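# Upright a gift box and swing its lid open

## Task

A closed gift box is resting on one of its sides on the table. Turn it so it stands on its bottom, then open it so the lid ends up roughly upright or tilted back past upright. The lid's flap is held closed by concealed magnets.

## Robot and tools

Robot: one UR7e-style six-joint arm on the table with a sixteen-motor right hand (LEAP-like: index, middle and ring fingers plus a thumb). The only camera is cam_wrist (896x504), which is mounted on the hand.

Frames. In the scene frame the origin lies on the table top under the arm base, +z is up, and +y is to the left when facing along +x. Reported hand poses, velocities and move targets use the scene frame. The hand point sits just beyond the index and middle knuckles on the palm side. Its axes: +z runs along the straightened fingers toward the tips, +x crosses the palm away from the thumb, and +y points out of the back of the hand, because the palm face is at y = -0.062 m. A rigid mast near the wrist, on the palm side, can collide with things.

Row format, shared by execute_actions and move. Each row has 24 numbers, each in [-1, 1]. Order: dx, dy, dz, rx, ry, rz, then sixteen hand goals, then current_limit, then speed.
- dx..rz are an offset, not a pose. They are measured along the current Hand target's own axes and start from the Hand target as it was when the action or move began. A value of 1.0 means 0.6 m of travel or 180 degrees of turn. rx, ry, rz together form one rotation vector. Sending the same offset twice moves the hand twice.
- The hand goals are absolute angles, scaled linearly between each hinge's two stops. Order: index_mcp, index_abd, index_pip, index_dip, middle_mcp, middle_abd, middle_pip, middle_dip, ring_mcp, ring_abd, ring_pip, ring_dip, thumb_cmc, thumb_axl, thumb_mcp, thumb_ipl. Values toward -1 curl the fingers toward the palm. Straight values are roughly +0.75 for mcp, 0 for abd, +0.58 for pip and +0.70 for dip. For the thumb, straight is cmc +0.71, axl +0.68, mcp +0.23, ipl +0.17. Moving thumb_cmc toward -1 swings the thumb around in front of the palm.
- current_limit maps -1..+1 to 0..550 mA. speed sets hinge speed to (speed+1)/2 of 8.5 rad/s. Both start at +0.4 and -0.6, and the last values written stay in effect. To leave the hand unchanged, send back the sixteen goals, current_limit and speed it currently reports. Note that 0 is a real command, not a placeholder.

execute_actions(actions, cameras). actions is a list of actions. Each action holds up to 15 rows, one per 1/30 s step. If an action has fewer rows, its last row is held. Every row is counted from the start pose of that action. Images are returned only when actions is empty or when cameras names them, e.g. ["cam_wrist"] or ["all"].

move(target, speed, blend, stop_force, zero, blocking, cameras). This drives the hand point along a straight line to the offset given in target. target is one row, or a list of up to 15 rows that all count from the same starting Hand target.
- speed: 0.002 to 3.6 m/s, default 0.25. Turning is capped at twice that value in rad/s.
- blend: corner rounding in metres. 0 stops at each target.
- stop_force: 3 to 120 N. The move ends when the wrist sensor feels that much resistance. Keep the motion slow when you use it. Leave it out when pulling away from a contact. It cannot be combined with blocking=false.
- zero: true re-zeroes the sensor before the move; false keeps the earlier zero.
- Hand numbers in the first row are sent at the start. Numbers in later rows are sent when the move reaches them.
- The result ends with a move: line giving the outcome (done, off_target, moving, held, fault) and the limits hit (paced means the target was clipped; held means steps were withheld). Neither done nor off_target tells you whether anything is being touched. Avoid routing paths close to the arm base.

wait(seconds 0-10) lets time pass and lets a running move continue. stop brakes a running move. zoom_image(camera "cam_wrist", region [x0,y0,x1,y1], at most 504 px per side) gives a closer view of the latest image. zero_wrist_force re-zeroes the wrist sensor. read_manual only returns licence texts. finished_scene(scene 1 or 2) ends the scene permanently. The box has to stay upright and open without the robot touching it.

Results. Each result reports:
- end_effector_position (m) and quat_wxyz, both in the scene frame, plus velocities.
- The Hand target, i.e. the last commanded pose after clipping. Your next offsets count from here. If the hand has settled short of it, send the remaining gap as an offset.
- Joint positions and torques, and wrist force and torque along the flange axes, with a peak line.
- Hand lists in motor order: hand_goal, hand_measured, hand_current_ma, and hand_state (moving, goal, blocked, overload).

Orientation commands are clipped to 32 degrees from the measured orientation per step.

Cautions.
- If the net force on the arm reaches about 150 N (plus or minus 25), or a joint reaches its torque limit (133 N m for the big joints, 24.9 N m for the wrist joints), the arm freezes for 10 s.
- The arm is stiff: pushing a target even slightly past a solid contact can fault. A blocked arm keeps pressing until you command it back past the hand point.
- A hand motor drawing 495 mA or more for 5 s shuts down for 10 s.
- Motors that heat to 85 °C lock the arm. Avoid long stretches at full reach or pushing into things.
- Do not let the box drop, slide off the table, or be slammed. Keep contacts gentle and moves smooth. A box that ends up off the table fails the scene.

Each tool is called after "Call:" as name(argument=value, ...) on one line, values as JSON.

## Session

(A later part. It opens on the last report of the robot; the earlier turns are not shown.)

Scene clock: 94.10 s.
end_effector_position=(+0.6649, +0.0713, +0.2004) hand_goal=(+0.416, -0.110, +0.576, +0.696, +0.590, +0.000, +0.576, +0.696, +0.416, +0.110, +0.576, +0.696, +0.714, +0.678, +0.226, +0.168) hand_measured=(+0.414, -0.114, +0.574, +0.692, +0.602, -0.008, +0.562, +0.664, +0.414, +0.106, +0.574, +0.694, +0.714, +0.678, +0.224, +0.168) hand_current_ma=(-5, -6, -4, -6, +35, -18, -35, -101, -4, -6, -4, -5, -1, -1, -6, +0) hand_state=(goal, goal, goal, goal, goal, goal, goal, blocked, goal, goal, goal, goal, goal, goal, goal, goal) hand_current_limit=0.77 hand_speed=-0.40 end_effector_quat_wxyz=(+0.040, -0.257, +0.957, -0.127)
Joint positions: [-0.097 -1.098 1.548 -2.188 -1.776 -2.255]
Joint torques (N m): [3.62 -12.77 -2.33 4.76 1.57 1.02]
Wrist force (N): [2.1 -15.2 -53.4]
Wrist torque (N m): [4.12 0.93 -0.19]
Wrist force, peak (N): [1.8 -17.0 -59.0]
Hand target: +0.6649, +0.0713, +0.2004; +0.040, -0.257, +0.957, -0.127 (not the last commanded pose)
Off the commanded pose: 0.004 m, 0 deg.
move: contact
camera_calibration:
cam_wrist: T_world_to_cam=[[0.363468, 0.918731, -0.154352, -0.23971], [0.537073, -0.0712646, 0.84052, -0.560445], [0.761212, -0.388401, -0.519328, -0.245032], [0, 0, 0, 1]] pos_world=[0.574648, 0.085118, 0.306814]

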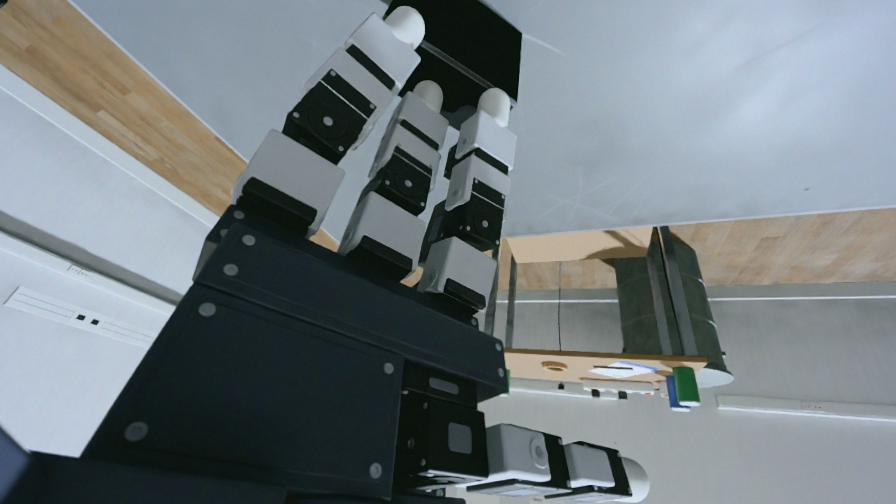

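Call:
execute_actions(actions=[[[0,0,0,0,0,0,0.415,-0.11,0.576,0.696,0.664,0,0.44,0.659,0.415,0.11,0.576,0.696,0.714,0.678,0.226,0.168,0.77,-0.9]]])

Call:
move(target=[0,0.0013,0.0048,0,0,0,0.415,-0.11,0.576,0.696,0.664,0,0.44,0.659,0.415,0.11,0.576,0.696,0.714,0.678,0.226,0.168,0.77,-0.4], speed=0.006, stop_force=75, zero=false, cameras=["cam_wrist"])

Call:
zoom_image(camera="cam_wrist", region=[320, 0, 560, 180])

Scene clock: 95.83 s.
end_effector_position=(+0.6649, +0.0713, +0.2004) hand_goal=(+0.416, -0.110, +0.576, +0.696, +0.664, +0.000, +0.440, +0.660, +0.416, +0.110, +0.576, +0.696, +0.714, +0.678, +0.226, +0.168) hand_measured=(+0.414, -0.112, +0.574, +0.694, +0.696, -0.008, +0.424, +0.622, +0.414, +0.106, +0.574, +0.694, +0.714, +0.678, +0.224, +0.168) hand_current_ma=(-5, -4, -4, -4, +106, -13, -45, -121, -4, -6, -4, -5, -1, -1, -6, +0) hand_state=(goal, goal, goal, goal, blocked, goal, goal, blocked, goal, goal, goal, goal, goal, goal, goal, goal) hand_current_limit=0.77 hand_speed=-0.90 end_effector_quat_wxyz=(+0.040, -0.257, +0.957, -0.127)
Joint positions: [-0.097 -1.098 1.548 -2.188 -1.776 -2.255]
Joint torques (N m): [2.77 -13.26 -2.83 3.18 1.83 0.92]
Wrist force (N): [1.6 -11.8 -32.8]
Wrist torque (N m): [2.74 0.17 0.00]
Wrist force, peak (N): [2.1 -15.2 -53.4]
Hand target: +0.6649, +0.0713, +0.2004; +0.040, -0.257, +0.957, -0.127
Off the commanded pose: 0.000 m, 0 deg.
Step readings (end_effector_position):
0: (+0.6649, +0.0713, +0.2004)
1: (+0.6649, +0.0713, +0.2004)
2: (+0.6649, +0.0713, +0.2004)
4: (+0.6649, +0.0713, +0.2004)
8: (+0.6649, +0.0713, +0.2004)
15: (+0.6649, +0.0713, +0.2004)

Scene clock: 97.57 s.
end_effector_position=(+0.6651, +0.0712, +0.1985) hand_goal=(+0.416, -0.110, +0.576, +0.696, +0.664, +0.000, +0.440, +0.660, +0.416, +0.110, +0.576, +0.696, +0.714, +0.678, +0.226, +0.168) hand_measured=(+0.410, -0.120, +0.574, +0.694, +0.712, -0.014, +0.396, +0.610, +0.412, +0.104, +0.574, +0.694, +0.714, +0.678, +0.224, +0.168) hand_current_ma=(-15, -20, -4, -4, +176, -30, -145, -172, -8, -12, -4, -3, -1, -1, -6, +0) hand_state=(goal, goal, goal, goal, blocked, goal, blocked, blocked, goal, goal, goal, goal, goal, goal, goal, goal) hand_current_limit=0.77 hand_speed=-0.40 end_effector_quat_wxyz=(+0.041, -0.257, +0.957, -0.127)
Joint positions: [-0.097 -1.096 1.551 -2.194 -1.776 -2.255]
Joint torques (N m): [3.72 0.86 6.11 8.53 2.19 0.4]
Wrist force (N): [1.0 -26.4 -68.3]
Wrist torque (N m): [5.09 0.53 -0.14]
Wrist force, peak (N): [0.7 -28.0 -72.7]
Hand target: +0.6650, +0.0713, +0.1985; +0.041, -0.257, +0.957, -0.127 (not the last commanded pose)
Off the commanded pose: 0.001 m, 0 deg.
move: contact
camera_calibration:
cam_wrist: T_world_to_cam=[[0.363702, 0.918693, -0.154028, -0.240286], [0.536034, -0.071177, 0.841191, -0.558428], [0.761833, -0.388507, -0.518337, -0.246799], [0, 0, 0, 1]] pos_world=[0.574748, 0.0851181, 0.304809]

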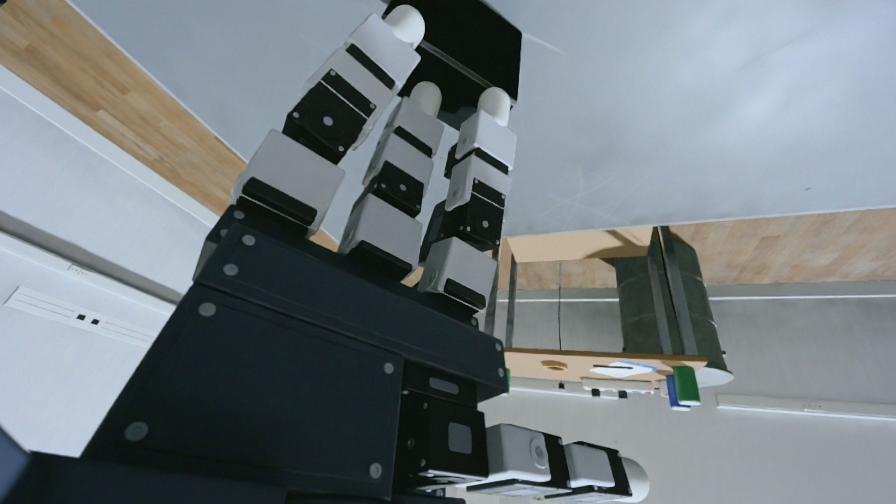

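Scaled by 2.100.

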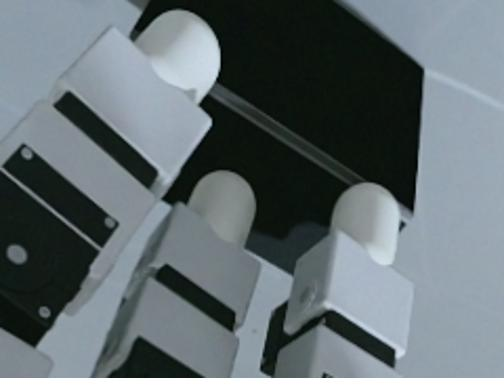

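Call:
execute_actions(actions=[[[0,0,0,0,0,0,0.35,-0.11,0.576,0.696,0.73,0,0.44,0.659,0.35,0.11,0.576,0.696,0.714,0.678,0.226,0.168,0.77,-0.93]],[[0,0,0,0,0,0,0.30,-0.11,0.576,0.696,0.76,0,0.44,0.659,0.30,0.11,0.576,0.696,0.714,0.678,0.226,0.168,0.77,-0.93]]], cameras=["cam_wrist"])

Call:
zoom_image(camera="cam_wrist", region=[320, 0, 560, 180])

Scene clock: 99.17 s.
end_effector_position=(+0.6651, +0.0713, +0.1985) hand_goal=(+0.300, -0.110, +0.576, +0.696, +0.760, +0.000, +0.440, +0.660, +0.300, +0.110, +0.576, +0.696, +0.714, +0.678, +0.226, +0.168) hand_measured=(+0.372, -0.120, +0.612, +0.720, +0.738, -0.014, +0.370, +0.602, +0.306, +0.106, +0.578, +0.698, +0.714, +0.678, +0.224, +0.168) hand_current_ma=(+285, -20, +112, +72, -68, -30, -254, -203, +14, -7, +5, +3, -1, -1, -6, +0) hand_state=(blocked, goal, blocked, blocked, blocked, goal, blocked, blocked, goal, goal, goal, goal, goal, goal, goal, goal) hand_current_limit=0.77 hand_speed=-0.93 end_effector_quat_wxyz=(+0.041, -0.257, +0.957, -0.127)
Joint positions: [-0.097 -1.096 1.551 -2.194 -1.776 -2.255]
Joint torques (N m): [2.89 -0.13 6.38 8.22 2.33 -0.33]
Wrist force (N): [-0.2 -21.8 -55.6]
Wrist torque (N m): [4.21 -0.03 0.05]
Wrist force, peak (N): [1.0 -26.4 -68.2]
Hand target: +0.6650, +0.0713, +0.1985; +0.041, -0.257, +0.957, -0.127
Off the commanded pose: 0.000 m, 0 deg.
Step readings (end_effector_position):
0: (+0.6651, +0.0712, +0.1985)
1: (+0.6651, +0.0712, +0.1985)
2: (+0.6651, +0.0712, +0.1985)
4: (+0.6651, +0.0712, +0.1985)
8: (+0.6651, +0.0712, +0.1985)
15: (+0.6651, +0.0712, +0.1985)
16: (+0.6651, +0.0712, +0.1985)
17: (+0.6651, +0.0712, +0.1985)
19: (+0.6651, +0.0712, +0.1985)
23: (+0.6651, +0.0713, +0.1985)
30: (+0.6651, +0.0713, +0.1985)
camera_calibration:
cam_wrist: T_world_to_cam=[[0.363671, 0.918701, -0.15405, -0.240261], [0.536112, -0.0711766, 0.841141, -0.558458], [0.761793, -0.388486, -0.518411, -0.246755], [0, 0, 0, 1]] pos_world=[0.574748, 0.085118, 0.304809]

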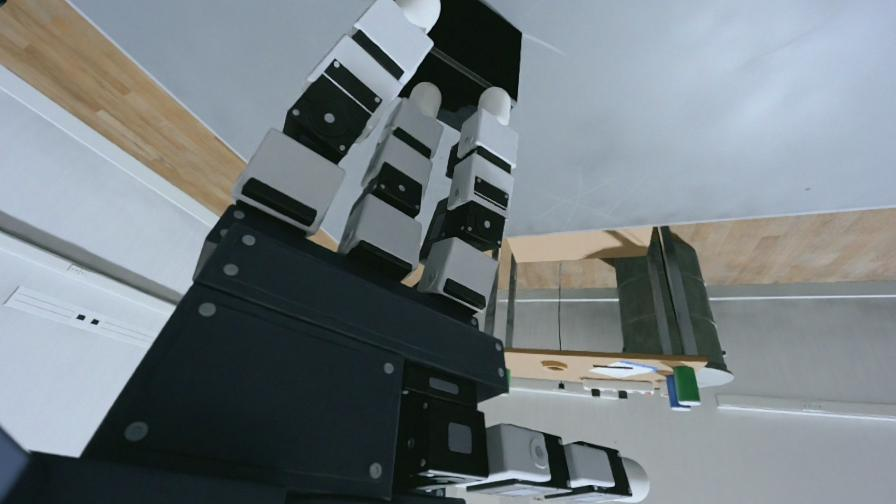

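Scaled by 2.100.

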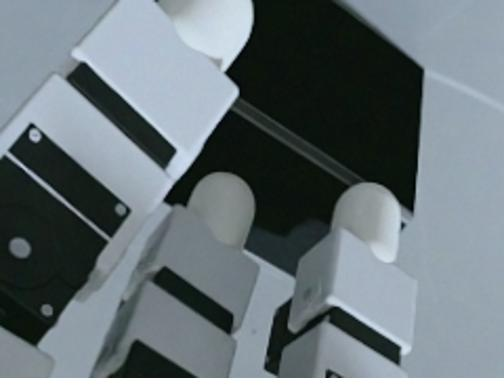

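Call:
execute_actions(actions=[[[0,0,0,0,0,0,0.24,-0.11,0.576,0.696,0.78,0,0.44,0.659,0.415,0.11,0.576,0.696,0.714,0.678,0.226,0.168,0.77,-0.93]],[[0,0,0,0,0,0,0.22,-0.11,0.576,0.696,0.80,0,0.44,0.659,0.415,0.11,0.576,0.696,0.714,0.678,0.226,0.168,0.77,-0.93]]])

Scene clock: 102.17 s.
end_effector_position=(+0.6651, +0.0713, +0.1985) hand_goal=(+0.220, -0.110, +0.576, +0.696, +0.800, +0.000, +0.440, +0.660, +0.416, +0.110, +0.576, +0.696, +0.714, +0.678, +0.226, +0.168) hand_measured=(+0.354, -0.120, +0.632, +0.734, +0.746, -0.014, +0.362, +0.598, +0.406, +0.106, +0.576, +0.698, +0.714, +0.678, +0.224, +0.168) hand_current_ma=(+487, -20, +191, +122, -199, -30, -292, -219, -29, -7, +0, +2, -1, -1, -6, +0) hand_state=(blocked, goal, blocked, blocked, blocked, goal, blocked, blocked, goal, goal, goal, goal, goal, goal, goal, goal) hand_current_limit=0.77 hand_speed=-0.93 end_effector_quat_wxyz=(+0.041, -0.257, +0.957, -0.127)
Joint positions: [-0.097 -1.096 1.551 -2.194 -1.776 -2.255]
Joint torques (N m): [3.01 0.19 6.19 7.76 2.19 -1.54]
Wrist force (N): [-0.3 -21.0 -53.2]
Wrist torque (N m): [4.01 -0.09 0.10]
Wrist force, peak (N): [-0.3 -21.9 -56.0]
Hand target: +0.6650, +0.0713, +0.1985; +0.041, -0.257, +0.957, -0.127
Off the commanded pose: 0.000 m, 0 deg.
Step readings (end_effector_position):
0: (+0.6651, +0.0713, +0.1985)
1: (+0.6651, +0.0713, +0.1985)
2: (+0.6651, +0.0713, +0.1985)
4: (+0.6651, +0.0713, +0.1985)
8: (+0.6651, +0.0713, +0.1985)
15: (+0.6651, +0.0713, +0.1985)
16: (+0.6651, +0.0713, +0.1985)
17: (+0.6651, +0.0713, +0.1985)
19: (+0.6651, +0.0713, +0.1985)
23: (+0.6651, +0.0713, +0.1985)
30: (+0.6651, +0.0713, +0.1985)

Call:
move(target=[0.002,0.0002,0.0008,0,-0.0035,0,0.24,-0.11,0.576,0.696,0.80,0,0.44,0.659,0.415,0.11,0.576,0.696,0.714,0.678,0.226,0.168,0.77,-0.93], speed=0.006)

Call:
execute_actions(actions=[[[0,0,0,0,0,0,0.24,-0.11,0.576,0.696,0.80,0,0.44,0.659,0.33,0.11,0.576,0.696,0.714,0.678,0.226,0.168,0.77,-0.93]],[[0,0,0,0,0,0,0.24,-0.11,0.576,0.696,0.80,0,0.44,0.659,0.28,0.11,0.576,0.696,0.714,0.678,0.226,0.168,0.77,-0.93]]], cameras=["cam_wrist"])

Call:
zoom_image(camera="cam_wrist", region=[320, 0, 560, 180])

Scene clock: 103.83 s.
end_effector_position=(+0.6641, +0.0707, +0.1980) hand_goal=(+0.240, -0.110, +0.576, +0.696, +0.800, +0.000, +0.440, +0.660, +0.416, +0.110, +0.576, +0.696, +0.714, +0.678, +0.226, +0.168) hand_measured=(+0.352, -0.120, +0.634, +0.736, +0.756, -0.014, +0.348, +0.588, +0.406, +0.106, +0.574, +0.698, +0.714, +0.678, +0.224, +0.168) hand_current_ma=(+475, -20, +201, +131, -154, -31, -347, -265, -29, -6, -2, +2, -1, -1, -6, +0) hand_state=(blocked, goal, blocked, blocked, blocked, goal, blocked, blocked, goal, goal, goal, goal, goal, goal, goal, goal) hand_current_limit=0.77 hand_speed=-0.93 end_effector_quat_wxyz=(+0.046, -0.257, +0.957, -0.126)
Joint positions: [-0.1 -1.101 1.563 -2.211 -1.769 -2.261]
Joint torques (N m): [-4.96 -1.61 25.41 6.57 4.42 -2.35]
Wrist force (N): [0.2 -25.8 -66.2]
Wrist torque (N m): [4.89 0.41 0.08]
Wrist force, peak (N): [0.2 -25.8 -66.2]
Hand target: +0.6640, +0.0707, +0.1979; +0.046, -0.257, +0.957, -0.126
Off the commanded pose: 0.000 m, 0 deg.
move: done

Scene clock: 105.03 s.
end_effector_position=(+0.6640, +0.0707, +0.1979) hand_goal=(+0.240, -0.110, +0.576, +0.696, +0.800, +0.000, +0.440, +0.660, +0.280, +0.110, +0.576, +0.696, +0.714, +0.678, +0.226, +0.168) hand_measured=(+0.350, -0.120, +0.636, +0.738, +0.758, -0.014, +0.346, +0.586, +0.286, +0.106, +0.576, +0.698, +0.714, +0.678, +0.224, +0.168) hand_current_ma=(+469, -20, +207, +137, -146, -31, -355, -273, +16, -5, +0, +4, -1, -1, -6, +0) hand_state=(blocked, goal, blocked, blocked, blocked, goal, blocked, blocked, goal, goal, goal, goal, goal, goal, goal, goal) hand_current_limit=0.77 hand_speed=-0.93 end_effector_quat_wxyz=(+0.046, -0.257, +0.957, -0.126)
Joint positions: [-0.1 -1.101 1.563 -2.211 -1.769 -2.261]
Joint torques (N m): [-5.13 -1.39 23.19 6.63 2.69 -2.52]
Wrist force (N): [-0.6 -25.2 -63.4]
Wrist torque (N m): [4.75 -0.02 0.17]
Wrist force, peak (N): [0.0 -26.4 -66.1]
Hand target: +0.6640, +0.0707, +0.1979; +0.046, -0.257, +0.957, -0.126
Off the commanded pose: 0.000 m, 0 deg.
Step readings (end_effector_position):
0: (+0.6641, +0.0707, +0.1980)
1: (+0.6640, +0.0707, +0.1980)
2: (+0.6640, +0.0707, +0.1980)
4: (+0.6640, +0.0707, +0.1980)
8: (+0.6640, +0.0707, +0.1979)
15: (+0.6640, +0.0707, +0.1979)
16: (+0.6640, +0.0707, +0.1979)
17: (+0.6640, +0.0707, +0.1979)
19: (+0.6640, +0.0707, +0.1979)
23: (+0.6640, +0.0707, +0.1979)
30: (+0.6640, +0.0707, +0.1979)
camera_calibration:
cam_wrist: T_world_to_cam=[[0.362269, 0.920582, -0.14591, -0.240236], [0.528935, -0.0741502, 0.845417, -0.553247], [0.767457, -0.383445, -0.51379, -0.251472], [0, 0, 0, 1]] pos_world=[0.572655, 0.0837083, 0.303467]

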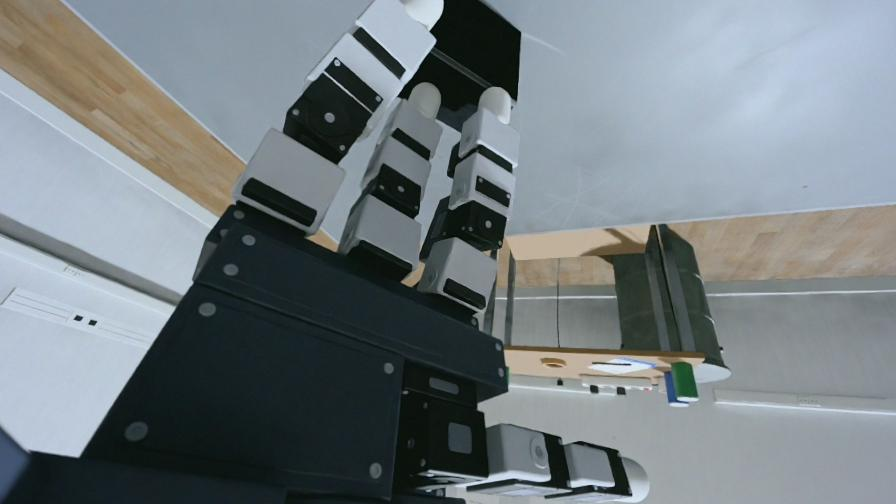

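Scaled by 2.100.

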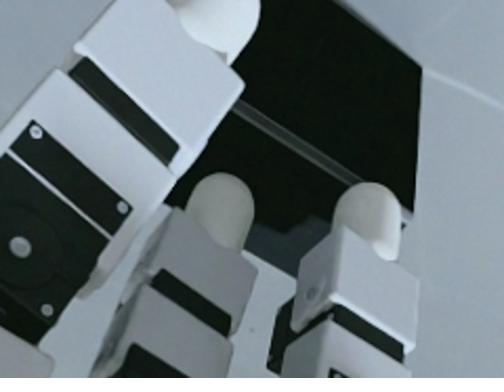

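Call:
move(target=[[0,-0.0043,-0.0161,0,0,0,0.40,-0.11,0.576,0.696,0.70,0,0.44,0.659,0.40,0.11,0.576,0.696,0.714,0.678,0.226,0.168,0.75,-0.5],[0.007,-0.0073,-0.0188,0,0.0035,-0.022,0.415,-0.11,0.576,0.696,0.664,0,0.44,0.659,0.415,0.11,0.576,0.696,0.714,0.678,0.226,0.168,0.75,-0.4]], speed=0.04, cameras=["cam_wrist"])

Call:
zoom_image(camera="cam_wrist", region=[320, 0, 560, 180])

Scene clock: 109.43 s.
end_effector_position=(+0.6608, +0.0673, +0.2099) hand_goal=(+0.416, -0.110, +0.576, +0.696, +0.664, +0.000, +0.440, +0.660, +0.416, +0.110, +0.576, +0.696, +0.714, +0.678, +0.226, +0.168) hand_measured=(+0.414, -0.106, +0.580, +0.700, +0.664, +0.000, +0.436, +0.658, +0.414, +0.106, +0.576, +0.698, +0.714, +0.678, +0.224, +0.168) hand_current_ma=(-4, +5, +6, +7, +0, -1, -6, -5, -4, -5, +0, +4, -1, -1, -6, +0) hand_state=(goal, goal, goal, goal, goal, goal, goal, goal, goal, goal, goal, goal, goal, goal, goal, goal) hand_current_limit=0.75 hand_speed=-0.40 end_effector_quat_wxyz=(+0.036, -0.290, +0.948, -0.129)
Joint positions: [-0.099 -1.104 1.531 -2.166 -1.776 -2.327]
Joint torques (N m): [5.55 -37.27 -28.36 -1.13 -1.85 -1.58]
Wrist force (N): [2.8 1.3 1.1]
Wrist torque (N m): [0.27 -0.23 0.33]
Wrist force, peak (N): [-0.5 -26.1 -63.9]
Hand target: +0.6608, +0.0673, +0.2099; +0.036, -0.290, +0.948, -0.129
Off the commanded pose: 0.000 m, 0 deg.
move: done
camera_calibration:
cam_wrist: T_world_to_cam=[[0.299203, 0.939158, -0.1687, -0.188992], [0.552506, -0.0263733, 0.833092, -0.578147], [0.777956, -0.342472, -0.526781, -0.251112], [0, 0, 0, 1]] pos_world=[0.571331, 0.0762471, 0.317485]

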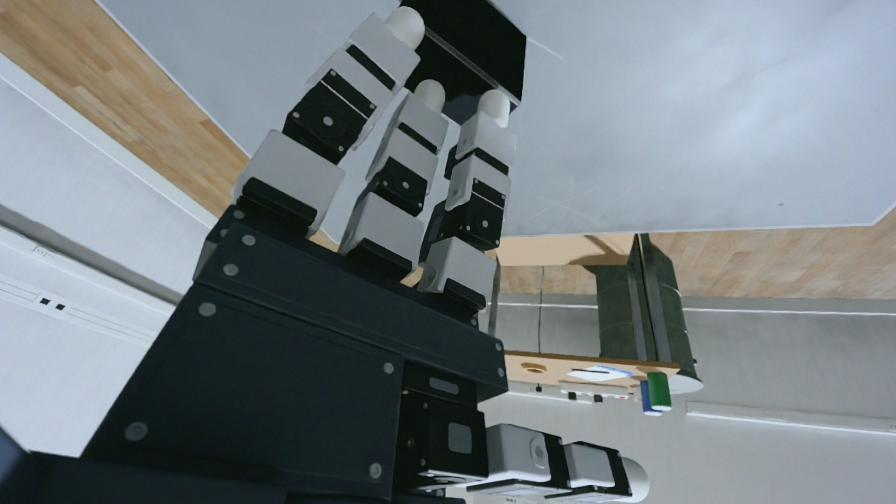

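Scaled by 2.100.

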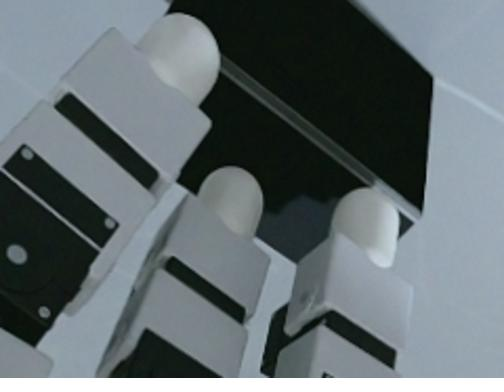

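Call:
zoom_image(camera="cam_wrist", region=[380, 0, 540, 120])

Scaled by 3.150.

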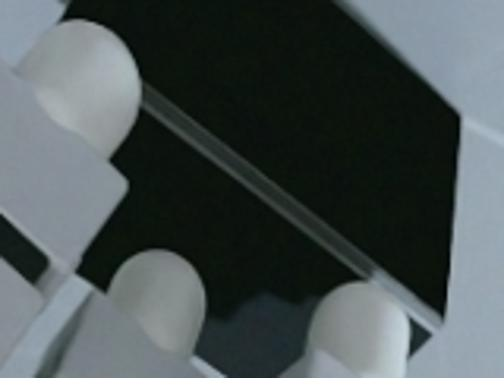

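Call:
move(target=[0.0026,-0.006,0.0017,0,0,-0.0206,0.415,-0.11,0.576,0.696,0.664,0,0.44,0.659,0.415,0.11,0.576,0.696,0.714,0.678,0.226,0.168,0.75,-0.4], speed=0.05, cameras=["cam_wrist"])

Call:
zoom_image(camera="cam_wrist", region=[380, 0, 540, 120])

Scene clock: 119.57 s.
end_effector_position=(+0.6615, +0.0634, +0.2099) hand_goal=(+0.416, -0.110, +0.576, +0.696, +0.664, +0.000, +0.440, +0.660, +0.416, +0.110, +0.576, +0.696, +0.714, +0.678, +0.226, +0.168) hand_measured=(+0.414, -0.106, +0.580, +0.700, +0.664, +0.000, +0.436, +0.658, +0.414, +0.106, +0.576, +0.698, +0.714, +0.678, +0.224, +0.168) hand_current_ma=(-4, +5, +6, +7, +0, -1, -6, -5, -4, -5, +0, +4, -1, -1, -6, +0) hand_state=(goal, goal, goal, goal, goal, goal, goal, goal, goal, goal, goal, goal, goal, goal, goal, goal) hand_current_limit=0.75 hand_speed=-0.40 end_effector_quat_wxyz=(+0.032, -0.320, +0.938, -0.130)
Joint positions: [-0.101 -1.091 1.51 -2.159 -1.776 -2.393]
Joint torques (N m): [-7.83 -38.22 -28.22 -1.2 1.34 -1.72]
Wrist force (N): [2.6 1.3 1.1]
Wrist torque (N m): [0.27 -0.23 0.34]
Wrist force, peak (N): [3.0 1.4 1.1]
Hand target: +0.6615, +0.0634, +0.2099; +0.032, -0.320, +0.938, -0.130
Off the commanded pose: 0.000 m, 0 deg.
move: done
camera_calibration:
cam_wrist: T_world_to_cam=[[0.237978, 0.954201, -0.181293, -0.143341], [0.56474, 0.0159212, 0.825115, -0.58773], [0.790212, -0.298743, -0.535087, -0.262205], [0, 0, 0, 1]] pos_world=[0.573224, 0.0678012, 0.318656]

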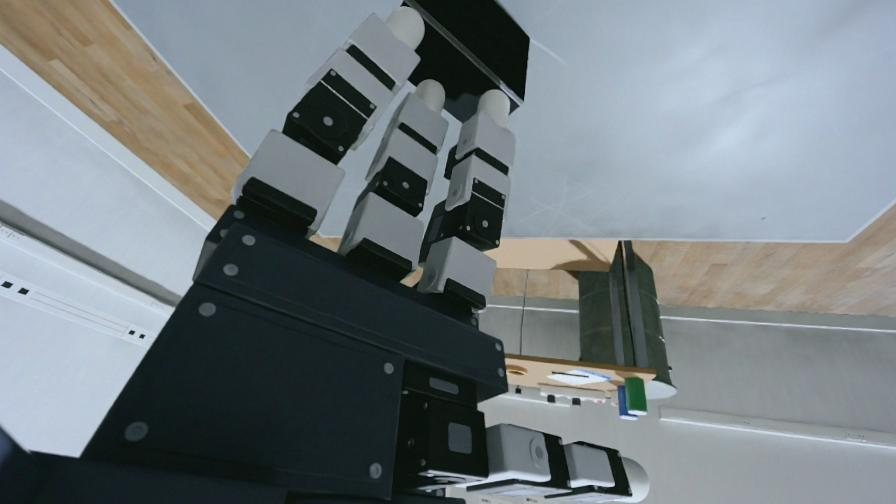

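Scaled by 3.150.

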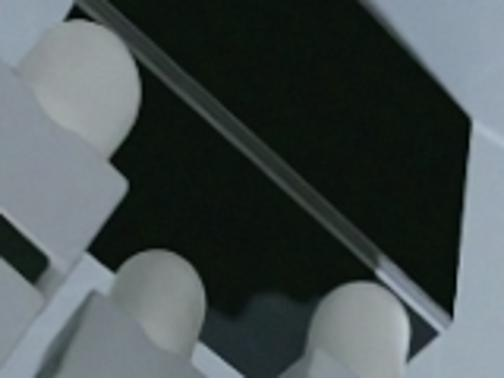

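Call:
move(target=[0,0.0056,0.0209,0,0,0,0.415,-0.11,0.576,0.696,0.664,0,0.44,0.659,0.415,0.11,0.576,0.696,0.714,0.678,0.226,0.168,0.77,-0.4], speed=0.01, stop_force=60)

Scene clock: 122.37 s.
end_effector_position=(+0.6617, +0.0631, +0.1989) hand_goal=(+0.416, -0.110, +0.576, +0.696, +0.664, +0.000, +0.440, +0.660, +0.416, +0.110, +0.576, +0.696, +0.714, +0.678, +0.226, +0.168) hand_measured=(+0.408, -0.116, +0.574, +0.696, +0.670, -0.008, +0.430, +0.652, +0.414, +0.106, +0.576, +0.698, +0.714, +0.678, +0.224, +0.168) hand_current_ma=(-19, -13, -2, +1, +15, -15, -27, -19, -5, -8, +0, +3, -1, -1, -6, +0) hand_state=(goal, goal, goal, goal, goal, goal, goal, goal, goal, goal, goal, goal, goal, goal, goal, goal) hand_current_limit=0.77 hand_speed=-0.40 end_effector_quat_wxyz=(+0.033, -0.320, +0.938, -0.130)
Joint positions: [-0.101 -1.081 1.525 -2.186 -1.776 -2.394]
Joint torques (N m): [0.8 -7.97 1.07 8 1.63 -0.34]
Wrist force (N): [-0.1 -22.4 -53.3]
Wrist torque (N m): [3.83 -0.26 0.22]
Wrist force, peak (N): [0.0 -25.3 -60.0]
Hand target: +0.6616, +0.0631, +0.1989; +0.032, -0.320, +0.938, -0.130 (not the last commanded pose)
Off the commanded pose: 0.002 m, 0 deg.
move: contact

Call:
move(target=[0.0028,-0.0006,-0.0024,0,-0.005,0,0.415,-0.11,0.576,0.696,0.664,0,0.44,0.659,0.415,0.11,0.576,0.696,0.714,0.678,0.226,0.168,0.77,-0.4], speed=0.01)

Call:
move(target=[0,0.0013,0.0048,0,0,0,0.415,-0.11,0.576,0.696,0.664,0,0.44,0.659,0.415,0.11,0.576,0.696,0.714,0.678,0.226,0.168,0.77,-0.4], speed=0.008, stop_force=60, zero=false)

Scene clock: 124.17 s.
end_effector_position=(+0.6602, +0.0621, +0.2003) hand_goal=(+0.416, -0.110, +0.576, +0.696, +0.664, +0.000, +0.440, +0.660, +0.416, +0.110, +0.576, +0.696, +0.714, +0.678, +0.226, +0.168) hand_measured=(+0.410, -0.112, +0.576, +0.698, +0.672, -0.006, +0.430, +0.652, +0.414, +0.108, +0.576, +0.698, +0.714, +0.678, +0.224, +0.168) hand_current_ma=(-15, -5, +0, +2, +17, -11, -24, -19, -3, -3, +0, +3, -1, -1, -6, +0) hand_state=(goal, goal, goal, goal, goal, goal, goal, goal, goal, goal, goal, goal, goal, goal, goal, goal) hand_current_limit=0.77 hand_speed=-0.40 end_effector_quat_wxyz=(+0.040, -0.321, +0.938, -0.128)
Joint positions: [-0.107 -1.09 1.539 -2.202 -1.763 -2.402]
Joint torques (N m): [-5.9 -29.81 6.71 0.82 2.74 -1.7]
Wrist force (N): [1.5 -12.2 -29.5]
Wrist torque (N m): [2.36 0.01 0.17]
Wrist force, peak (N): [0.1 -22.4 -53.3]
Hand target: +0.6602, +0.0621, +0.2004; +0.040, -0.321, +0.938, -0.128
Off the commanded pose: 0.000 m, 0 deg.
move: done

Scene clock: 125.63 s.
end_effector_position=(+0.6604, +0.0621, +0.1992) hand_goal=(+0.416, -0.110, +0.576, +0.696, +0.664, +0.000, +0.440, +0.660, +0.416, +0.110, +0.576, +0.696, +0.714, +0.678, +0.226, +0.168) hand_measured=(+0.408, -0.116, +0.576, +0.698, +0.672, -0.008, +0.428, +0.650, +0.412, +0.106, +0.576, +0.698, +0.714, +0.678, +0.224, +0.168) hand_current_ma=(-20, -11, +0, +2, +17, -17, -31, -22, -9, -7, +0, +3, -1, -1, -6, +0) hand_state=(goal, goal, goal, goal, goal, goal, goal, goal, goal, goal, goal, goal, goal, goal, goal, goal) hand_current_limit=0.77 hand_speed=-0.40 end_effector_quat_wxyz=(+0.040, -0.321, +0.938, -0.128)
Joint positions: [-0.107 -1.089 1.541 -2.206 -1.763 -2.402]
Joint torques (N m): [-2.69 -7.31 -0.21 7.26 3.52 -1.26]
Wrist force (N): [2.5 -23.0 -55.5]
Wrist torque (N m): [3.98 0.91 -0.12]
Wrist force, peak (N): [2.7 -24.2 -58.4]
Hand target: +0.6603, +0.0621, +0.1992; +0.040, -0.321, +0.938, -0.128 (not the last commanded pose)
Off the commanded pose: 0.002 m, 0 deg.
move: contact

Call:
execute_actions(actions=[[[0,0,0,0,0,0,0.415,-0.11,0.576,0.696,0.68,0,0.52,0.68,0.415,0.11,0.576,0.696,0.714,0.678,0.226,0.168,0.77,-0.9]]])

Call:
move(target=[0,0.0006,0.0020,0,0,0,0.415,-0.11,0.576,0.696,0.68,0,0.52,0.68,0.415,0.11,0.576,0.696,0.714,0.678,0.226,0.168,0.77,-0.4], speed=0.006, stop_force=85, zero=false)

Scene clock: 126.83 s.
end_effector_position=(+0.6604, +0.0621, +0.1992) hand_goal=(+0.416, -0.110, +0.576, +0.696, +0.680, +0.000, +0.520, +0.680, +0.416, +0.110, +0.576, +0.696, +0.714, +0.678, +0.226, +0.168) hand_measured=(+0.408, -0.116, +0.576, +0.698, +0.664, -0.008, +0.448, +0.650, +0.412, +0.106, +0.576, +0.698, +0.714, +0.678, +0.224, +0.168) hand_current_ma=(-20, -11, +0, +2, -48, -17, -263, -88, -9, -7, +0, +3, -1, -1, -6, +0) hand_state=(goal, goal, goal, goal, goal, goal, blocked, blocked, goal, goal, goal, goal, goal, goal, goal, goal) hand_current_limit=0.77 hand_speed=-0.90 end_effector_quat_wxyz=(+0.040, -0.321, +0.938, -0.128)
Joint positions: [-0.107 -1.089 1.541 -2.206 -1.763 -2.402]
Joint torques (N m): [-0.91 -7.21 2.87 7.07 3.76 -1.11]
Wrist force (N): [2.6 -22.3 -58.0]
Wrist torque (N m): [4.08 0.98 -0.11]
Wrist force, peak (N): [2.9 -22.5 -58.3]
Hand target: +0.6603, +0.0621, +0.1992; +0.040, -0.321, +0.938, -0.128
Off the commanded pose: 0.000 m, 0 deg.
Step readings (end_effector_position):
0: (+0.6604, +0.0621, +0.1992)
1: (+0.6604, +0.0621, +0.1992)
2: (+0.6604, +0.0621, +0.1992)
4: (+0.6604, +0.0621, +0.1992)
8: (+0.6604, +0.0621, +0.1992)
15: (+0.6604, +0.0621, +0.1992)

Scene clock: 127.97 s.
end_effector_position=(+0.6604, +0.0621, +0.1982) hand_goal=(+0.416, -0.110, +0.576, +0.696, +0.680, +0.000, +0.520, +0.680, +0.416, +0.110, +0.576, +0.696, +0.714, +0.678, +0.226, +0.168) hand_measured=(+0.406, -0.118, +0.576, +0.698, +0.662, -0.012, +0.448, +0.650, +0.410, +0.104, +0.576, +0.698, +0.714, +0.678, +0.224, +0.168) hand_current_ma=(-25, -17, -1, +2, -52, -23, -263, -88, -14, -12, +0, +3, -1, -1, -6, +0) hand_state=(goal, goal, goal, goal, goal, goal, blocked, blocked, goal, goal, goal, goal, goal, goal, goal, goal) hand_current_limit=0.77 hand_speed=-0.40 end_effector_quat_wxyz=(+0.040, -0.321, +0.938, -0.128)
Joint positions: [-0.107 -1.088 1.542 -2.209 -1.763 -2.402]
Joint torques (N m): [1.63 15.45 21.67 7.25 3.44 -0.27]
Wrist force (N): [3.3 -30.6 -79.2]
Wrist torque (N m): [5.45 1.66 -0.34]
Wrist force, peak (N): [3.4 -30.8 -79.6]
Hand target: +0.6604, +0.0621, +0.1982; +0.040, -0.321, +0.938, -0.128
Off the commanded pose: 0.000 m, 0 deg.
move: contact

Call:
execute_actions(actions=[[[0,0,0,0,0,0,0.34,-0.11,0.576,0.696,0.74,0,0.52,0.68,0.34,0.11,0.576,0.696,0.714,0.678,0.226,0.168,0.77,-0.95]],[[0,0,0,0,0,0,0.29,-0.11,0.576,0.696,0.78,0,0.52,0.68,0.29,0.11,0.576,0.696,0.714,0.678,0.226,0.168,0.77,-0.95]]], cameras=["cam_wrist"])

Call:
zoom_image(camera="cam_wrist", region=[320, 0, 560, 180])

Scene clock: 129.53 s.
end_effector_position=(+0.6605, +0.0621, +0.1982) hand_goal=(+0.290, -0.110, +0.576, +0.696, +0.780, +0.000, +0.520, +0.680, +0.290, +0.110, +0.576, +0.696, +0.714, +0.678, +0.226, +0.168) hand_measured=(+0.368, -0.118, +0.614, +0.722, +0.670, -0.012, +0.448, +0.640, +0.376, +0.104, +0.612, +0.716, +0.714, +0.678, +0.224, +0.168) hand_current_ma=(+312, -17, +119, +78, -469, -23, -263, -132, +345, -12, +116, +59, -1, -1, -6, +0) hand_state=(blocked, goal, blocked, blocked, blocked, goal, blocked, blocked, blocked, goal, blocked, blocked, goal, goal, goal, goal) hand_current_limit=0.77 hand_speed=-0.95 end_effector_quat_wxyz=(+0.040, -0.321, +0.938, -0.128)
Joint positions: [-0.107 -1.088 1.542 -2.209 -1.763 -2.402]
Joint torques (N m): [1.88 6.55 13.01 7.29 3.56 -0.23]
Wrist force (N): [3.0 -30.3 -71.4]
Wrist torque (N m): [5.17 1.48 -0.36]
Wrist force, peak (N): [3.3 -30.6 -79.2]
Hand target: +0.6604, +0.0621, +0.1982; +0.040, -0.321, +0.938, -0.128
Off the commanded pose: 0.000 m, 0 deg.
Step readings (end_effector_position):
0: (+0.6604, +0.0621, +0.1982)
1: (+0.6604, +0.0621, +0.1982)
2: (+0.6604, +0.0621, +0.1982)
4: (+0.6604, +0.0621, +0.1982)
8: (+0.6605, +0.0621, +0.1982)
15: (+0.6605, +0.0621, +0.1982)
16: (+0.6605, +0.0621, +0.1982)
17: (+0.6605, +0.0621, +0.1982)
19: (+0.6605, +0.0621, +0.1982)
23: (+0.6605, +0.0621, +0.1982)
30: (+0.6605, +0.0621, +0.1982)
camera_calibration:
cam_wrist: T_world_to_cam=[[0.236152, 0.956816, -0.169512, -0.145198], [0.552982, 0.0111159, 0.833119, -0.571032], [0.799026, -0.29048, -0.526477, -0.276057], [0, 0, 0, 1]] pos_world=[0.570636, 0.0650863, 0.305787]

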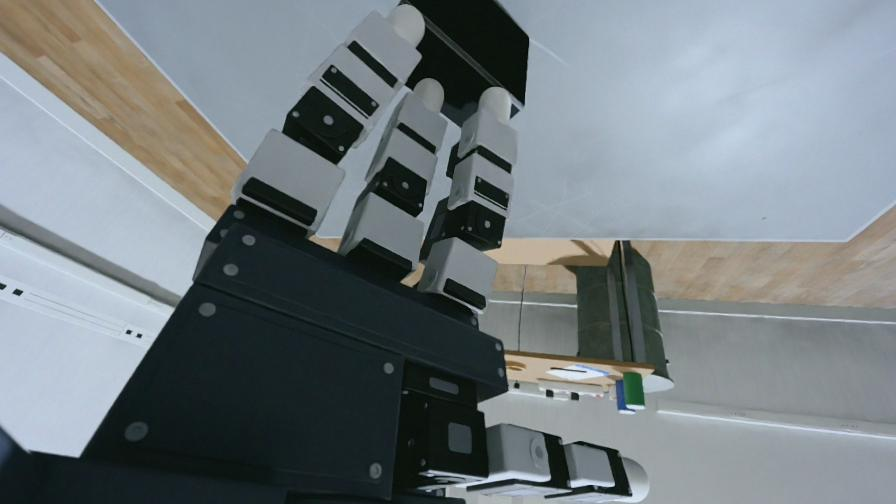

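Scaled by 2.100.

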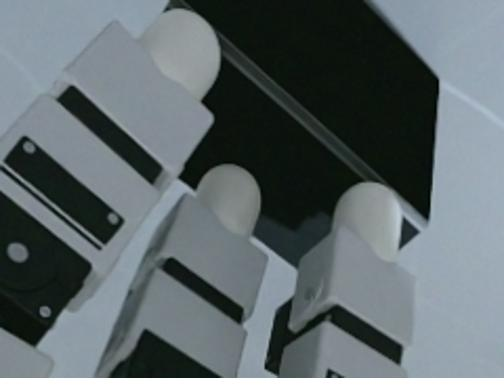

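Call:
execute_actions(actions=[[[0,0,0,0,0,0,0.25,-0.11,0.576,0.696,0.78,0,0.52,0.68,0.25,0.11,0.576,0.696,0.714,0.678,0.226,0.168,0.77,-0.95]],[[0,0.0006,0.0020,0,0,0,0.24,-0.11,0.576,0.696,0.78,0,0.52,0.68,0.24,0.11,0.576,0.696,0.714,0.678,0.226,0.168,0.77,-0.95]]], cameras=["cam_wrist"])

Call:
zoom_image(camera="cam_wrist", region=[320, 0, 560, 180])

Scene clock: 131.47 s.
end_effector_position=(+0.6604, +0.0621, +0.1970) hand_goal=(+0.240, -0.110, +0.576, +0.696, +0.780, +0.000, +0.520, +0.680, +0.240, +0.110, +0.576, +0.696, +0.714, +0.678, +0.226, +0.168) hand_measured=(+0.248, -0.112, +0.580, +0.700, +0.722, -0.010, +0.402, +0.592, +0.248, +0.106, +0.580, +0.698, +0.714, +0.678, +0.224, +0.168) hand_current_ma=(+20, -5, +9, +7, -219, -21, -475, -340, +19, -7, +8, +5, -1, -1, -6, +0) hand_state=(goal, goal, goal, goal, blocked, goal, blocked, blocked, goal, goal, goal, goal, goal, goal, goal, goal) hand_current_limit=0.77 hand_speed=-0.95 end_effector_quat_wxyz=(+0.040, -0.321, +0.938, -0.128)
Joint positions: [-0.107 -1.087 1.544 -2.211 -1.763 -2.402]
Joint torques (N m): [2.21 7.26 15.96 3.29 -0.08 0.4]
Wrist force (N): [2.4 -12.9 -59.6]
Wrist torque (N m): [4.48 1.23 -0.02]
Wrist force, peak (N): [3.0 -30.3 -71.5]
Hand target: +0.6604, +0.0621, +0.1970; +0.040, -0.321, +0.938, -0.128
Off the commanded pose: 0.000 m, 0 deg.
Step readings (end_effector_position):
0: (+0.6605, +0.0621, +0.1982)
1: (+0.6605, +0.0621, +0.1982)
2: (+0.6605, +0.0621, +0.1982)
4: (+0.6604, +0.0621, +0.1981)
8: (+0.6603, +0.0621, +0.1981)
15: (+0.6604, +0.0621, +0.1981)
16: (+0.6604, +0.0621, +0.1981)
17: (+0.6604, +0.0621, +0.1981)
19: (+0.6604, +0.0621, +0.1978)
23: (+0.6604, +0.0621, +0.1973)
30: (+0.6604, +0.0621, +0.1970)
camera_calibration:
cam_wrist: T_world_to_cam=[[0.236109, 0.956819, -0.16956, -0.145434], [0.553175, 0.0111126, 0.832991, -0.570049], [0.798905, -0.290473, -0.526665, -0.276454], [0, 0, 0, 1]] pos_world=[0.570536, 0.0651863, 0.304588]

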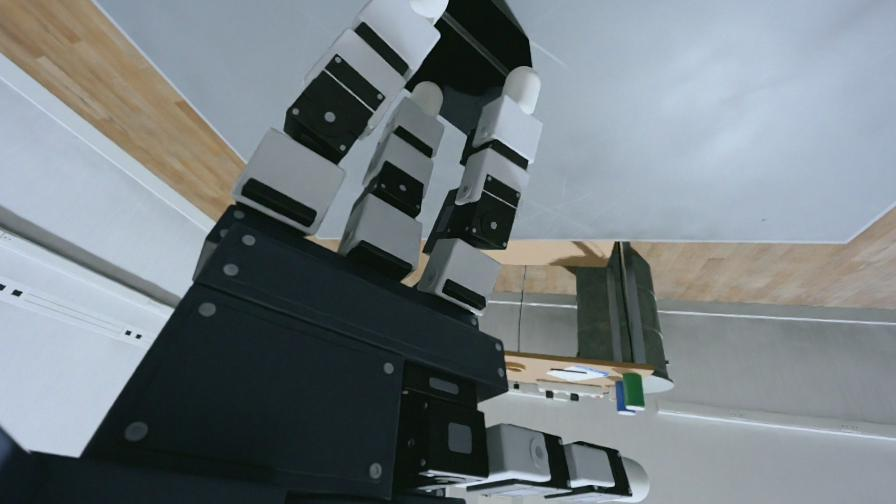

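Scaled by 2.100.

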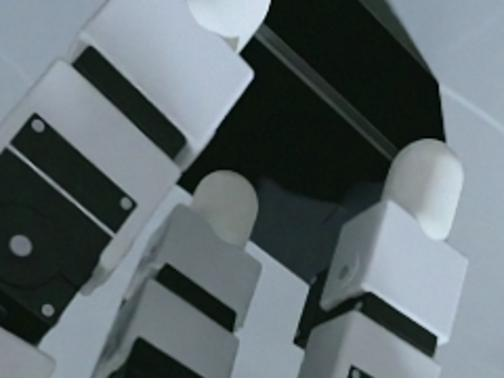

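Call:
move(target=[[0,-0.0043,-0.0161,0,0,0,0.38,-0.11,0.576,0.696,0.70,0,0.47,0.665,0.38,0.11,0.576,0.696,0.714,0.678,0.226,0.168,0.75,-0.4],[0,-0.0022,-0.0081,0,0,0,0.415,-0.11,0.576,0.696,0.675,0,0.47,0.665,0.415,0.11,0.576,0.696,0.714,0.678,0.226,0.168,0.75,-0.4]], speed=0.04, cameras=["cam_wrist"])

Call:
zoom_image(camera="cam_wrist", region=[380, 0, 540, 120])

Scene clock: 136.00 s.
end_effector_position=(+0.6604, +0.0621, +0.2020) hand_goal=(+0.416, -0.110, +0.576, +0.696, +0.676, +0.000, +0.470, +0.666, +0.416, +0.110, +0.576, +0.696, +0.714, +0.678, +0.226, +0.168) hand_measured=(+0.414, -0.108, +0.574, +0.694, +0.676, -0.002, +0.466, +0.664, +0.414, +0.108, +0.574, +0.694, +0.714, +0.678, +0.224, +0.168) hand_current_ma=(-6, +4, -5, -5, +0, -2, -6, -5, -4, -2, -5, -5, -1, -1, -6, +0) hand_state=(goal, goal, goal, goal, goal, goal, goal, goal, goal, goal, goal, goal, goal, goal, goal, goal) hand_current_limit=0.75 hand_speed=-0.40 end_effector_quat_wxyz=(+0.040, -0.321, +0.938, -0.128)
Joint positions: [-0.107 -1.092 1.537 -2.2 -1.763 -2.402]
Joint torques (N m): [-5.75 -38.5 -10.69 -3.97 -1.7 -1.37]
Wrist force (N): [2.4 1.1 0.8]
Wrist torque (N m): [0.24 -0.20 0.32]
Wrist force, peak (N): [1.9 -16.5 -60.5]
Hand target: +0.6604, +0.0621, +0.2020; +0.040, -0.321, +0.938, -0.128
Off the commanded pose: 0.000 m, 0 deg.
move: done
camera_calibration:
cam_wrist: T_world_to_cam=[[0.236161, 0.95682, -0.16948, -0.144641], [0.553152, 0.0110215, 0.833007, -0.5742], [0.798906, -0.290472, -0.526664, -0.273821], [0, 0, 0, 1]] pos_world=[0.570536, 0.0651865, 0.309587]

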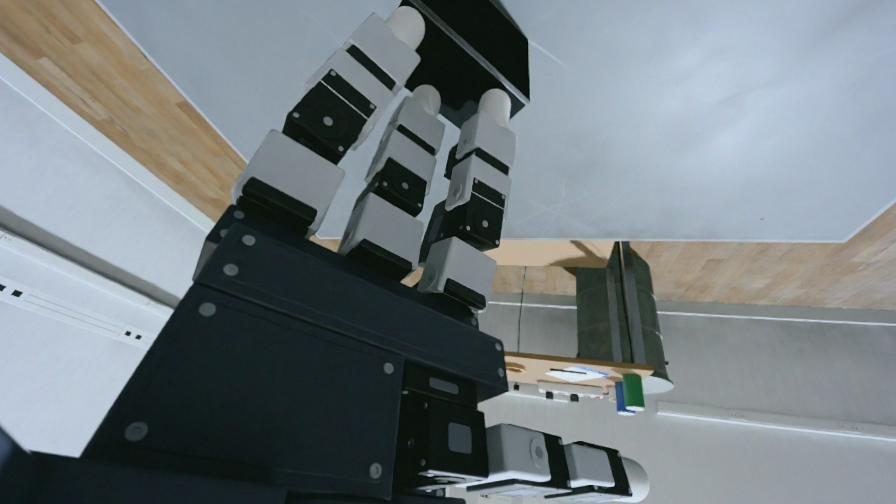

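Scaled by 3.150.

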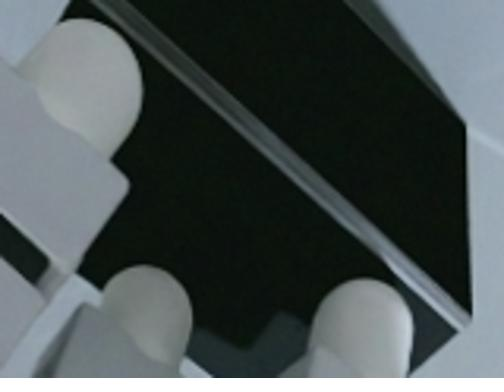

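Call:
move(target=[0,0.005,0.0078,0,0,0,0.415,-0.11,0.576,0.696,0.675,0,0.47,0.665,0.415,0.11,0.576,0.696,0.714,0.678,0.226,0.168,0.77,-0.4], speed=0.008, stop_force=85)

Scene clock: 138.20 s.
end_effector_position=(+0.6601, +0.0630, +0.1982) hand_goal=(+0.416, -0.110, +0.576, +0.696, +0.676, +0.000, +0.470, +0.666, +0.416, +0.110, +0.576, +0.696, +0.714, +0.678, +0.226, +0.168) hand_measured=(+0.408, -0.120, +0.574, +0.694, +0.684, -0.012, +0.452, +0.650, +0.410, +0.100, +0.574, +0.694, +0.714, +0.678, +0.224, +0.168) hand_current_ma=(-21, -19, -5, -5, +22, -26, -49, -40, -15, -22, -5, -3, -1, -1, -6, +0) hand_state=(goal, goal, goal, goal, goal, goal, goal, goal, goal, goal, goal, goal, goal, goal, goal, goal) hand_current_limit=0.77 hand_speed=-0.40 end_effector_quat_wxyz=(+0.041, -0.321, +0.937, -0.129)
Joint positions: [-0.106 -1.089 1.545 -2.212 -1.764 -2.4]
Joint torques (N m): [-2.36 7.05 8.77 9.12 5.23 -1.27]
Wrist force (N): [3.8 -30.3 -74.9]
Wrist torque (N m): [5.28 1.64 -0.43]
Wrist force, peak (N): [3.1 -34.2 -84.1]
Hand target: +0.6598, +0.0631, +0.1980; +0.041, -0.321, +0.937, -0.128 (not the last commanded pose)
Off the commanded pose: 0.002 m, 0 deg.
move: contact

Call:
execute_actions(actions=[[[0,0.0003,0.0010,0,0,0,0.34,-0.11,0.576,0.696,0.72,0,0.45,0.665,0.34,0.11,0.576,0.696,0.714,0.678,0.226,0.168,0.77,-0.95]],[[0,0.0003,0.0010,0,0,0,0.29,-0.11,0.576,0.696,0.76,0,0.43,0.665,0.29,0.11,0.576,0.696,0.714,0.678,0.226,0.168,0.77,-0.95]]])

Scene clock: 139.70 s.
end_effector_position=(+0.6597, +0.0631, +0.1967) hand_goal=(+0.290, -0.110, +0.576, +0.696, +0.760, +0.000, +0.430, +0.666, +0.290, +0.110, +0.576, +0.696, +0.714, +0.678, +0.226, +0.168) hand_measured=(+0.296, -0.112, +0.580, +0.700, +0.782, -0.008, +0.344, +0.598, +0.296, +0.106, +0.580, +0.698, +0.714, +0.678, +0.224, +0.168) hand_current_ma=(+16, -5, +8, +7, +67, -17, -328, -242, +15, -7, +8, +5, -1, -1, -6, +0) hand_state=(goal, goal, goal, goal, blocked, goal, blocked, blocked, goal, goal, goal, goal, goal, goal, goal, goal) hand_current_limit=0.77 hand_speed=-0.95 end_effector_quat_wxyz=(+0.041, -0.321, +0.938, -0.128)
Joint positions: [-0.106 -1.088 1.547 -2.214 -1.764 -2.4]
Joint torques (N m): [0.68 -14.59 -0.71 2.28 -0.43 -0.4]
Wrist force (N): [2.5 -10.4 -49.6]
Wrist torque (N m): [4.06 0.95 -0.03]
Wrist force, peak (N): [3.6 -37.2 -84.4]
Hand target: +0.6597, +0.0631, +0.1968; +0.041, -0.321, +0.937, -0.128
Off the commanded pose: 0.000 m, 0 deg.
Step readings (end_effector_position):
0: (+0.6601, +0.0630, +0.1982)
1: (+0.6601, +0.0630, +0.1982)
2: (+0.6601, +0.0630, +0.1982)
4: (+0.6600, +0.0631, +0.1981)
8: (+0.6599, +0.0631, +0.1978)
15: (+0.6599, +0.0631, +0.1976)
16: (+0.6599, +0.0631, +0.1975)
17: (+0.6600, +0.0631, +0.1975)
19: (+0.6605, +0.0630, +0.1974)
23: (+0.6597, +0.0632, +0.1966)
30: (+0.6596, +0.0631, +0.1966)

Call:
move(target=[[0,-0.0043,-0.0161,0,0,0,0.40,-0.11,0.576,0.696,0.70,0,0.43,0.665,0.40,0.11,0.576,0.696,0.714,0.678,0.226,0.168,0.75,-0.4],[0,-0.0222,-0.0178,0,0,0,0.722,-0.11,0.244,0.606,0.342,0,0.576,0.696,0.722,0.11,0.244,0.606,0.714,0.678,0.226,0.168,0.75,-0.4]], speed=0.04, cameras=["cam_wrist"])

Call:
zoom_image(camera="cam_wrist", region=[380, 0, 540, 120])

Scene clock: 146.23 s.
end_effector_position=(+0.6659, +0.0553, +0.2106) hand_goal=(+0.722, -0.110, +0.244, +0.606, +0.342, +0.000, +0.576, +0.696, +0.722, +0.110, +0.244, +0.606, +0.714, +0.678, +0.226, +0.168) hand_measured=(+0.716, -0.108, +0.248, +0.610, +0.346, -0.002, +0.574, +0.694, +0.716, +0.108, +0.248, +0.608, +0.714, +0.678, +0.224, +0.168) hand_current_ma=(-16, +2, +7, +7, +8, -1, -4, -5, -16, -2, +6, +5, -1, -1, -6, +0) hand_state=(goal, goal, goal, goal, goal, goal, goal, goal, goal, goal, goal, goal, goal, goal, goal, goal) hand_current_limit=0.75 hand_speed=-0.40 end_effector_quat_wxyz=(+0.041, -0.321, +0.937, -0.128)
Joint positions: [-0.116 -1.089 1.51 -2.178 -1.762 -2.411]
Joint torques (N m): [-7.56 -37.38 -28.1 -1.2 1.32 -1.72]
Wrist force (N): [2.6 1.3 1.2]
Wrist torque (N m): [0.24 -0.23 0.35]
Wrist force, peak (N): [2.5 -10.4 -49.7]
Hand target: +0.6659, +0.0553, +0.2106; +0.041, -0.321, +0.937, -0.128
Off the commanded pose: 0.000 m, 0 deg.
move: done
camera_calibration:
cam_wrist: T_world_to_cam=[[0.236358, 0.956755, -0.169574, -0.13805], [0.552326, 0.0112901, 0.833552, -0.583903], [0.799419, -0.290677, -0.525772, -0.276203], [0, 0, 0, 1]] pos_world=[0.575936, 0.0583865, 0.318084]

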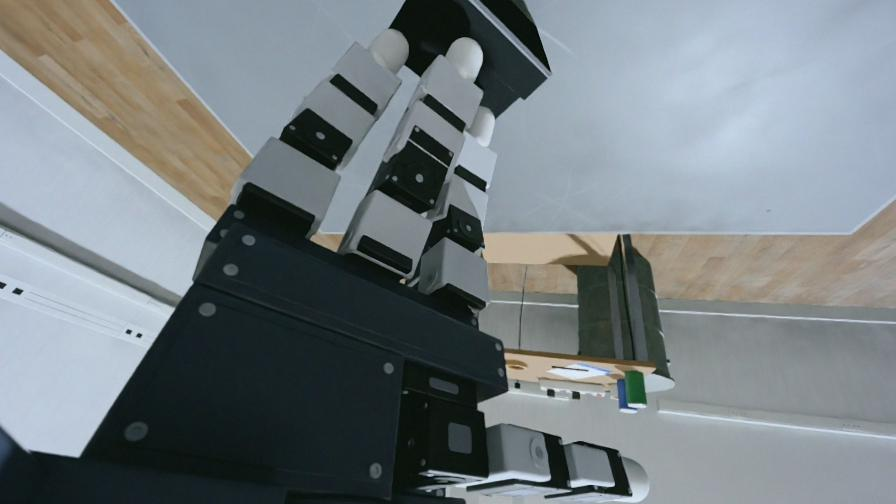

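Scaled by 3.150.

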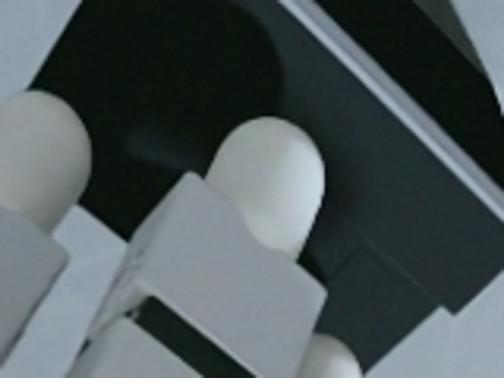

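Call:
move(target=[0,0.0255,0.0005,0,0,-0.0083,0.722,-0.11,0.244,0.606,0.342,0,0.576,0.696,0.722,0.11,0.244,0.606,0.714,0.678,0.226,0.168,0.75,-0.4], speed=0.05, cameras=["cam_wrist"])

Call:
zoom_image(camera="cam_wrist", region=[380, 0, 540, 120])

Scene clock: 148.30 s.
end_effector_position=(+0.6570, +0.0667, +0.2063) hand_goal=(+0.722, -0.110, +0.244, +0.606, +0.342, +0.000, +0.576, +0.696, +0.722, +0.110, +0.244, +0.606, +0.714, +0.678, +0.226, +0.168) hand_measured=(+0.716, -0.108, +0.248, +0.610, +0.346, -0.002, +0.574, +0.694, +0.716, +0.108, +0.248, +0.608, +0.714, +0.678, +0.224, +0.168) hand_current_ma=(-16, +2, +7, +7, +8, -1, -4, -5, -16, -2, +6, +5, -1, -1, -6, +0) hand_state=(goal, goal, goal, goal, goal, goal, goal, goal, goal, goal, goal, goal, goal, goal, goal, goal) hand_current_limit=0.75 hand_speed=-0.40 end_effector_quat_wxyz=(+0.039, -0.333, +0.933, -0.129)
Joint positions: [-0.099 -1.099 1.536 -2.19 -1.765 -2.419]
Joint torques (N m): [6.61 -53.21 -9.01 -4.1 -1.92 -1.74]
Wrist force (N): [2.5 1.2 1.2]
Wrist torque (N m): [0.23 -0.20 0.33]
Wrist force, peak (N): [2.7 1.4 1.2]
Hand target: +0.6569, +0.0668, +0.2063; +0.039, -0.333, +0.933, -0.129
Off the commanded pose: 0.000 m, 0 deg.
move: done
camera_calibration:
cam_wrist: T_world_to_cam=[[0.211628, 0.961618, -0.174653, -0.130622], [0.556377, 0.0283841, 0.830445, -0.578792], [0.803529, -0.272919, -0.529015, -0.271314], [0, 0, 0, 1]] pos_world=[0.567678, 0.06799, 0.314312]

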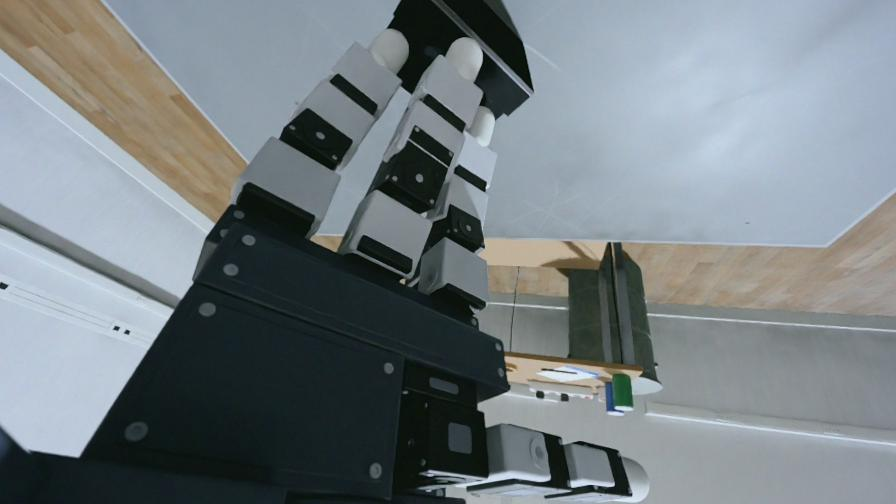

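Scaled by 3.150.

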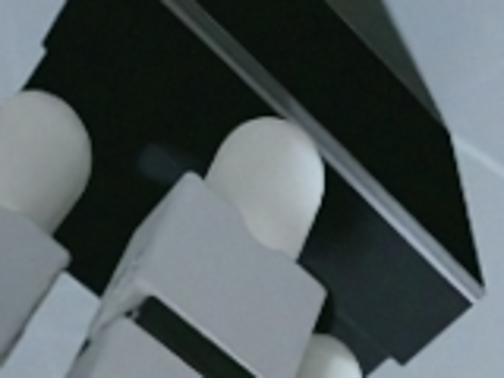

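Call:
move(target=[0,0.0012,0.0150,0,0,0,0.722,-0.11,0.244,0.606,0.342,0,0.576,0.696,0.722,0.11,0.244,0.606,0.714,0.678,0.226,0.168,0.77,-0.4], speed=0.01, stop_force=50)

Scene clock: 150.97 s.
end_effector_position=(+0.6579, +0.0655, +0.1974) hand_goal=(+0.722, -0.110, +0.244, +0.606, +0.342, +0.000, +0.576, +0.696, +0.722, +0.110, +0.244, +0.606, +0.714, +0.678, +0.226, +0.168) hand_measured=(+0.732, -0.112, +0.224, +0.590, +0.332, -0.002, +0.570, +0.694, +0.716, +0.108, +0.248, +0.608, +0.714, +0.678, +0.224, +0.168) hand_current_ma=(+25, -2, -59, -41, -24, -2, -11, -5, -16, -2, +6, +5, -1, -1, -6, +0) hand_state=(goal, goal, blocked, goal, goal, goal, goal, goal, goal, goal, goal, goal, goal, goal, goal, goal) hand_current_limit=0.77 hand_speed=-0.40 end_effector_quat_wxyz=(+0.039, -0.333, +0.933, -0.129)
Joint positions: [-0.101 -1.088 1.545 -2.21 -1.765 -2.421]
Joint torques (N m): [-7.99 -26.66 -3.21 -1.7 1.46 -1.76]
Wrist force (N): [2.1 -4.1 -12.3]
Wrist torque (N m): [1.16 -0.35 0.33]
Wrist force, peak (N): [2.1 -4.3 -12.2]
Hand target: +0.6579, +0.0655, +0.1974; +0.039, -0.333, +0.933, -0.129
Off the commanded pose: 0.000 m, 0 deg.
move: done


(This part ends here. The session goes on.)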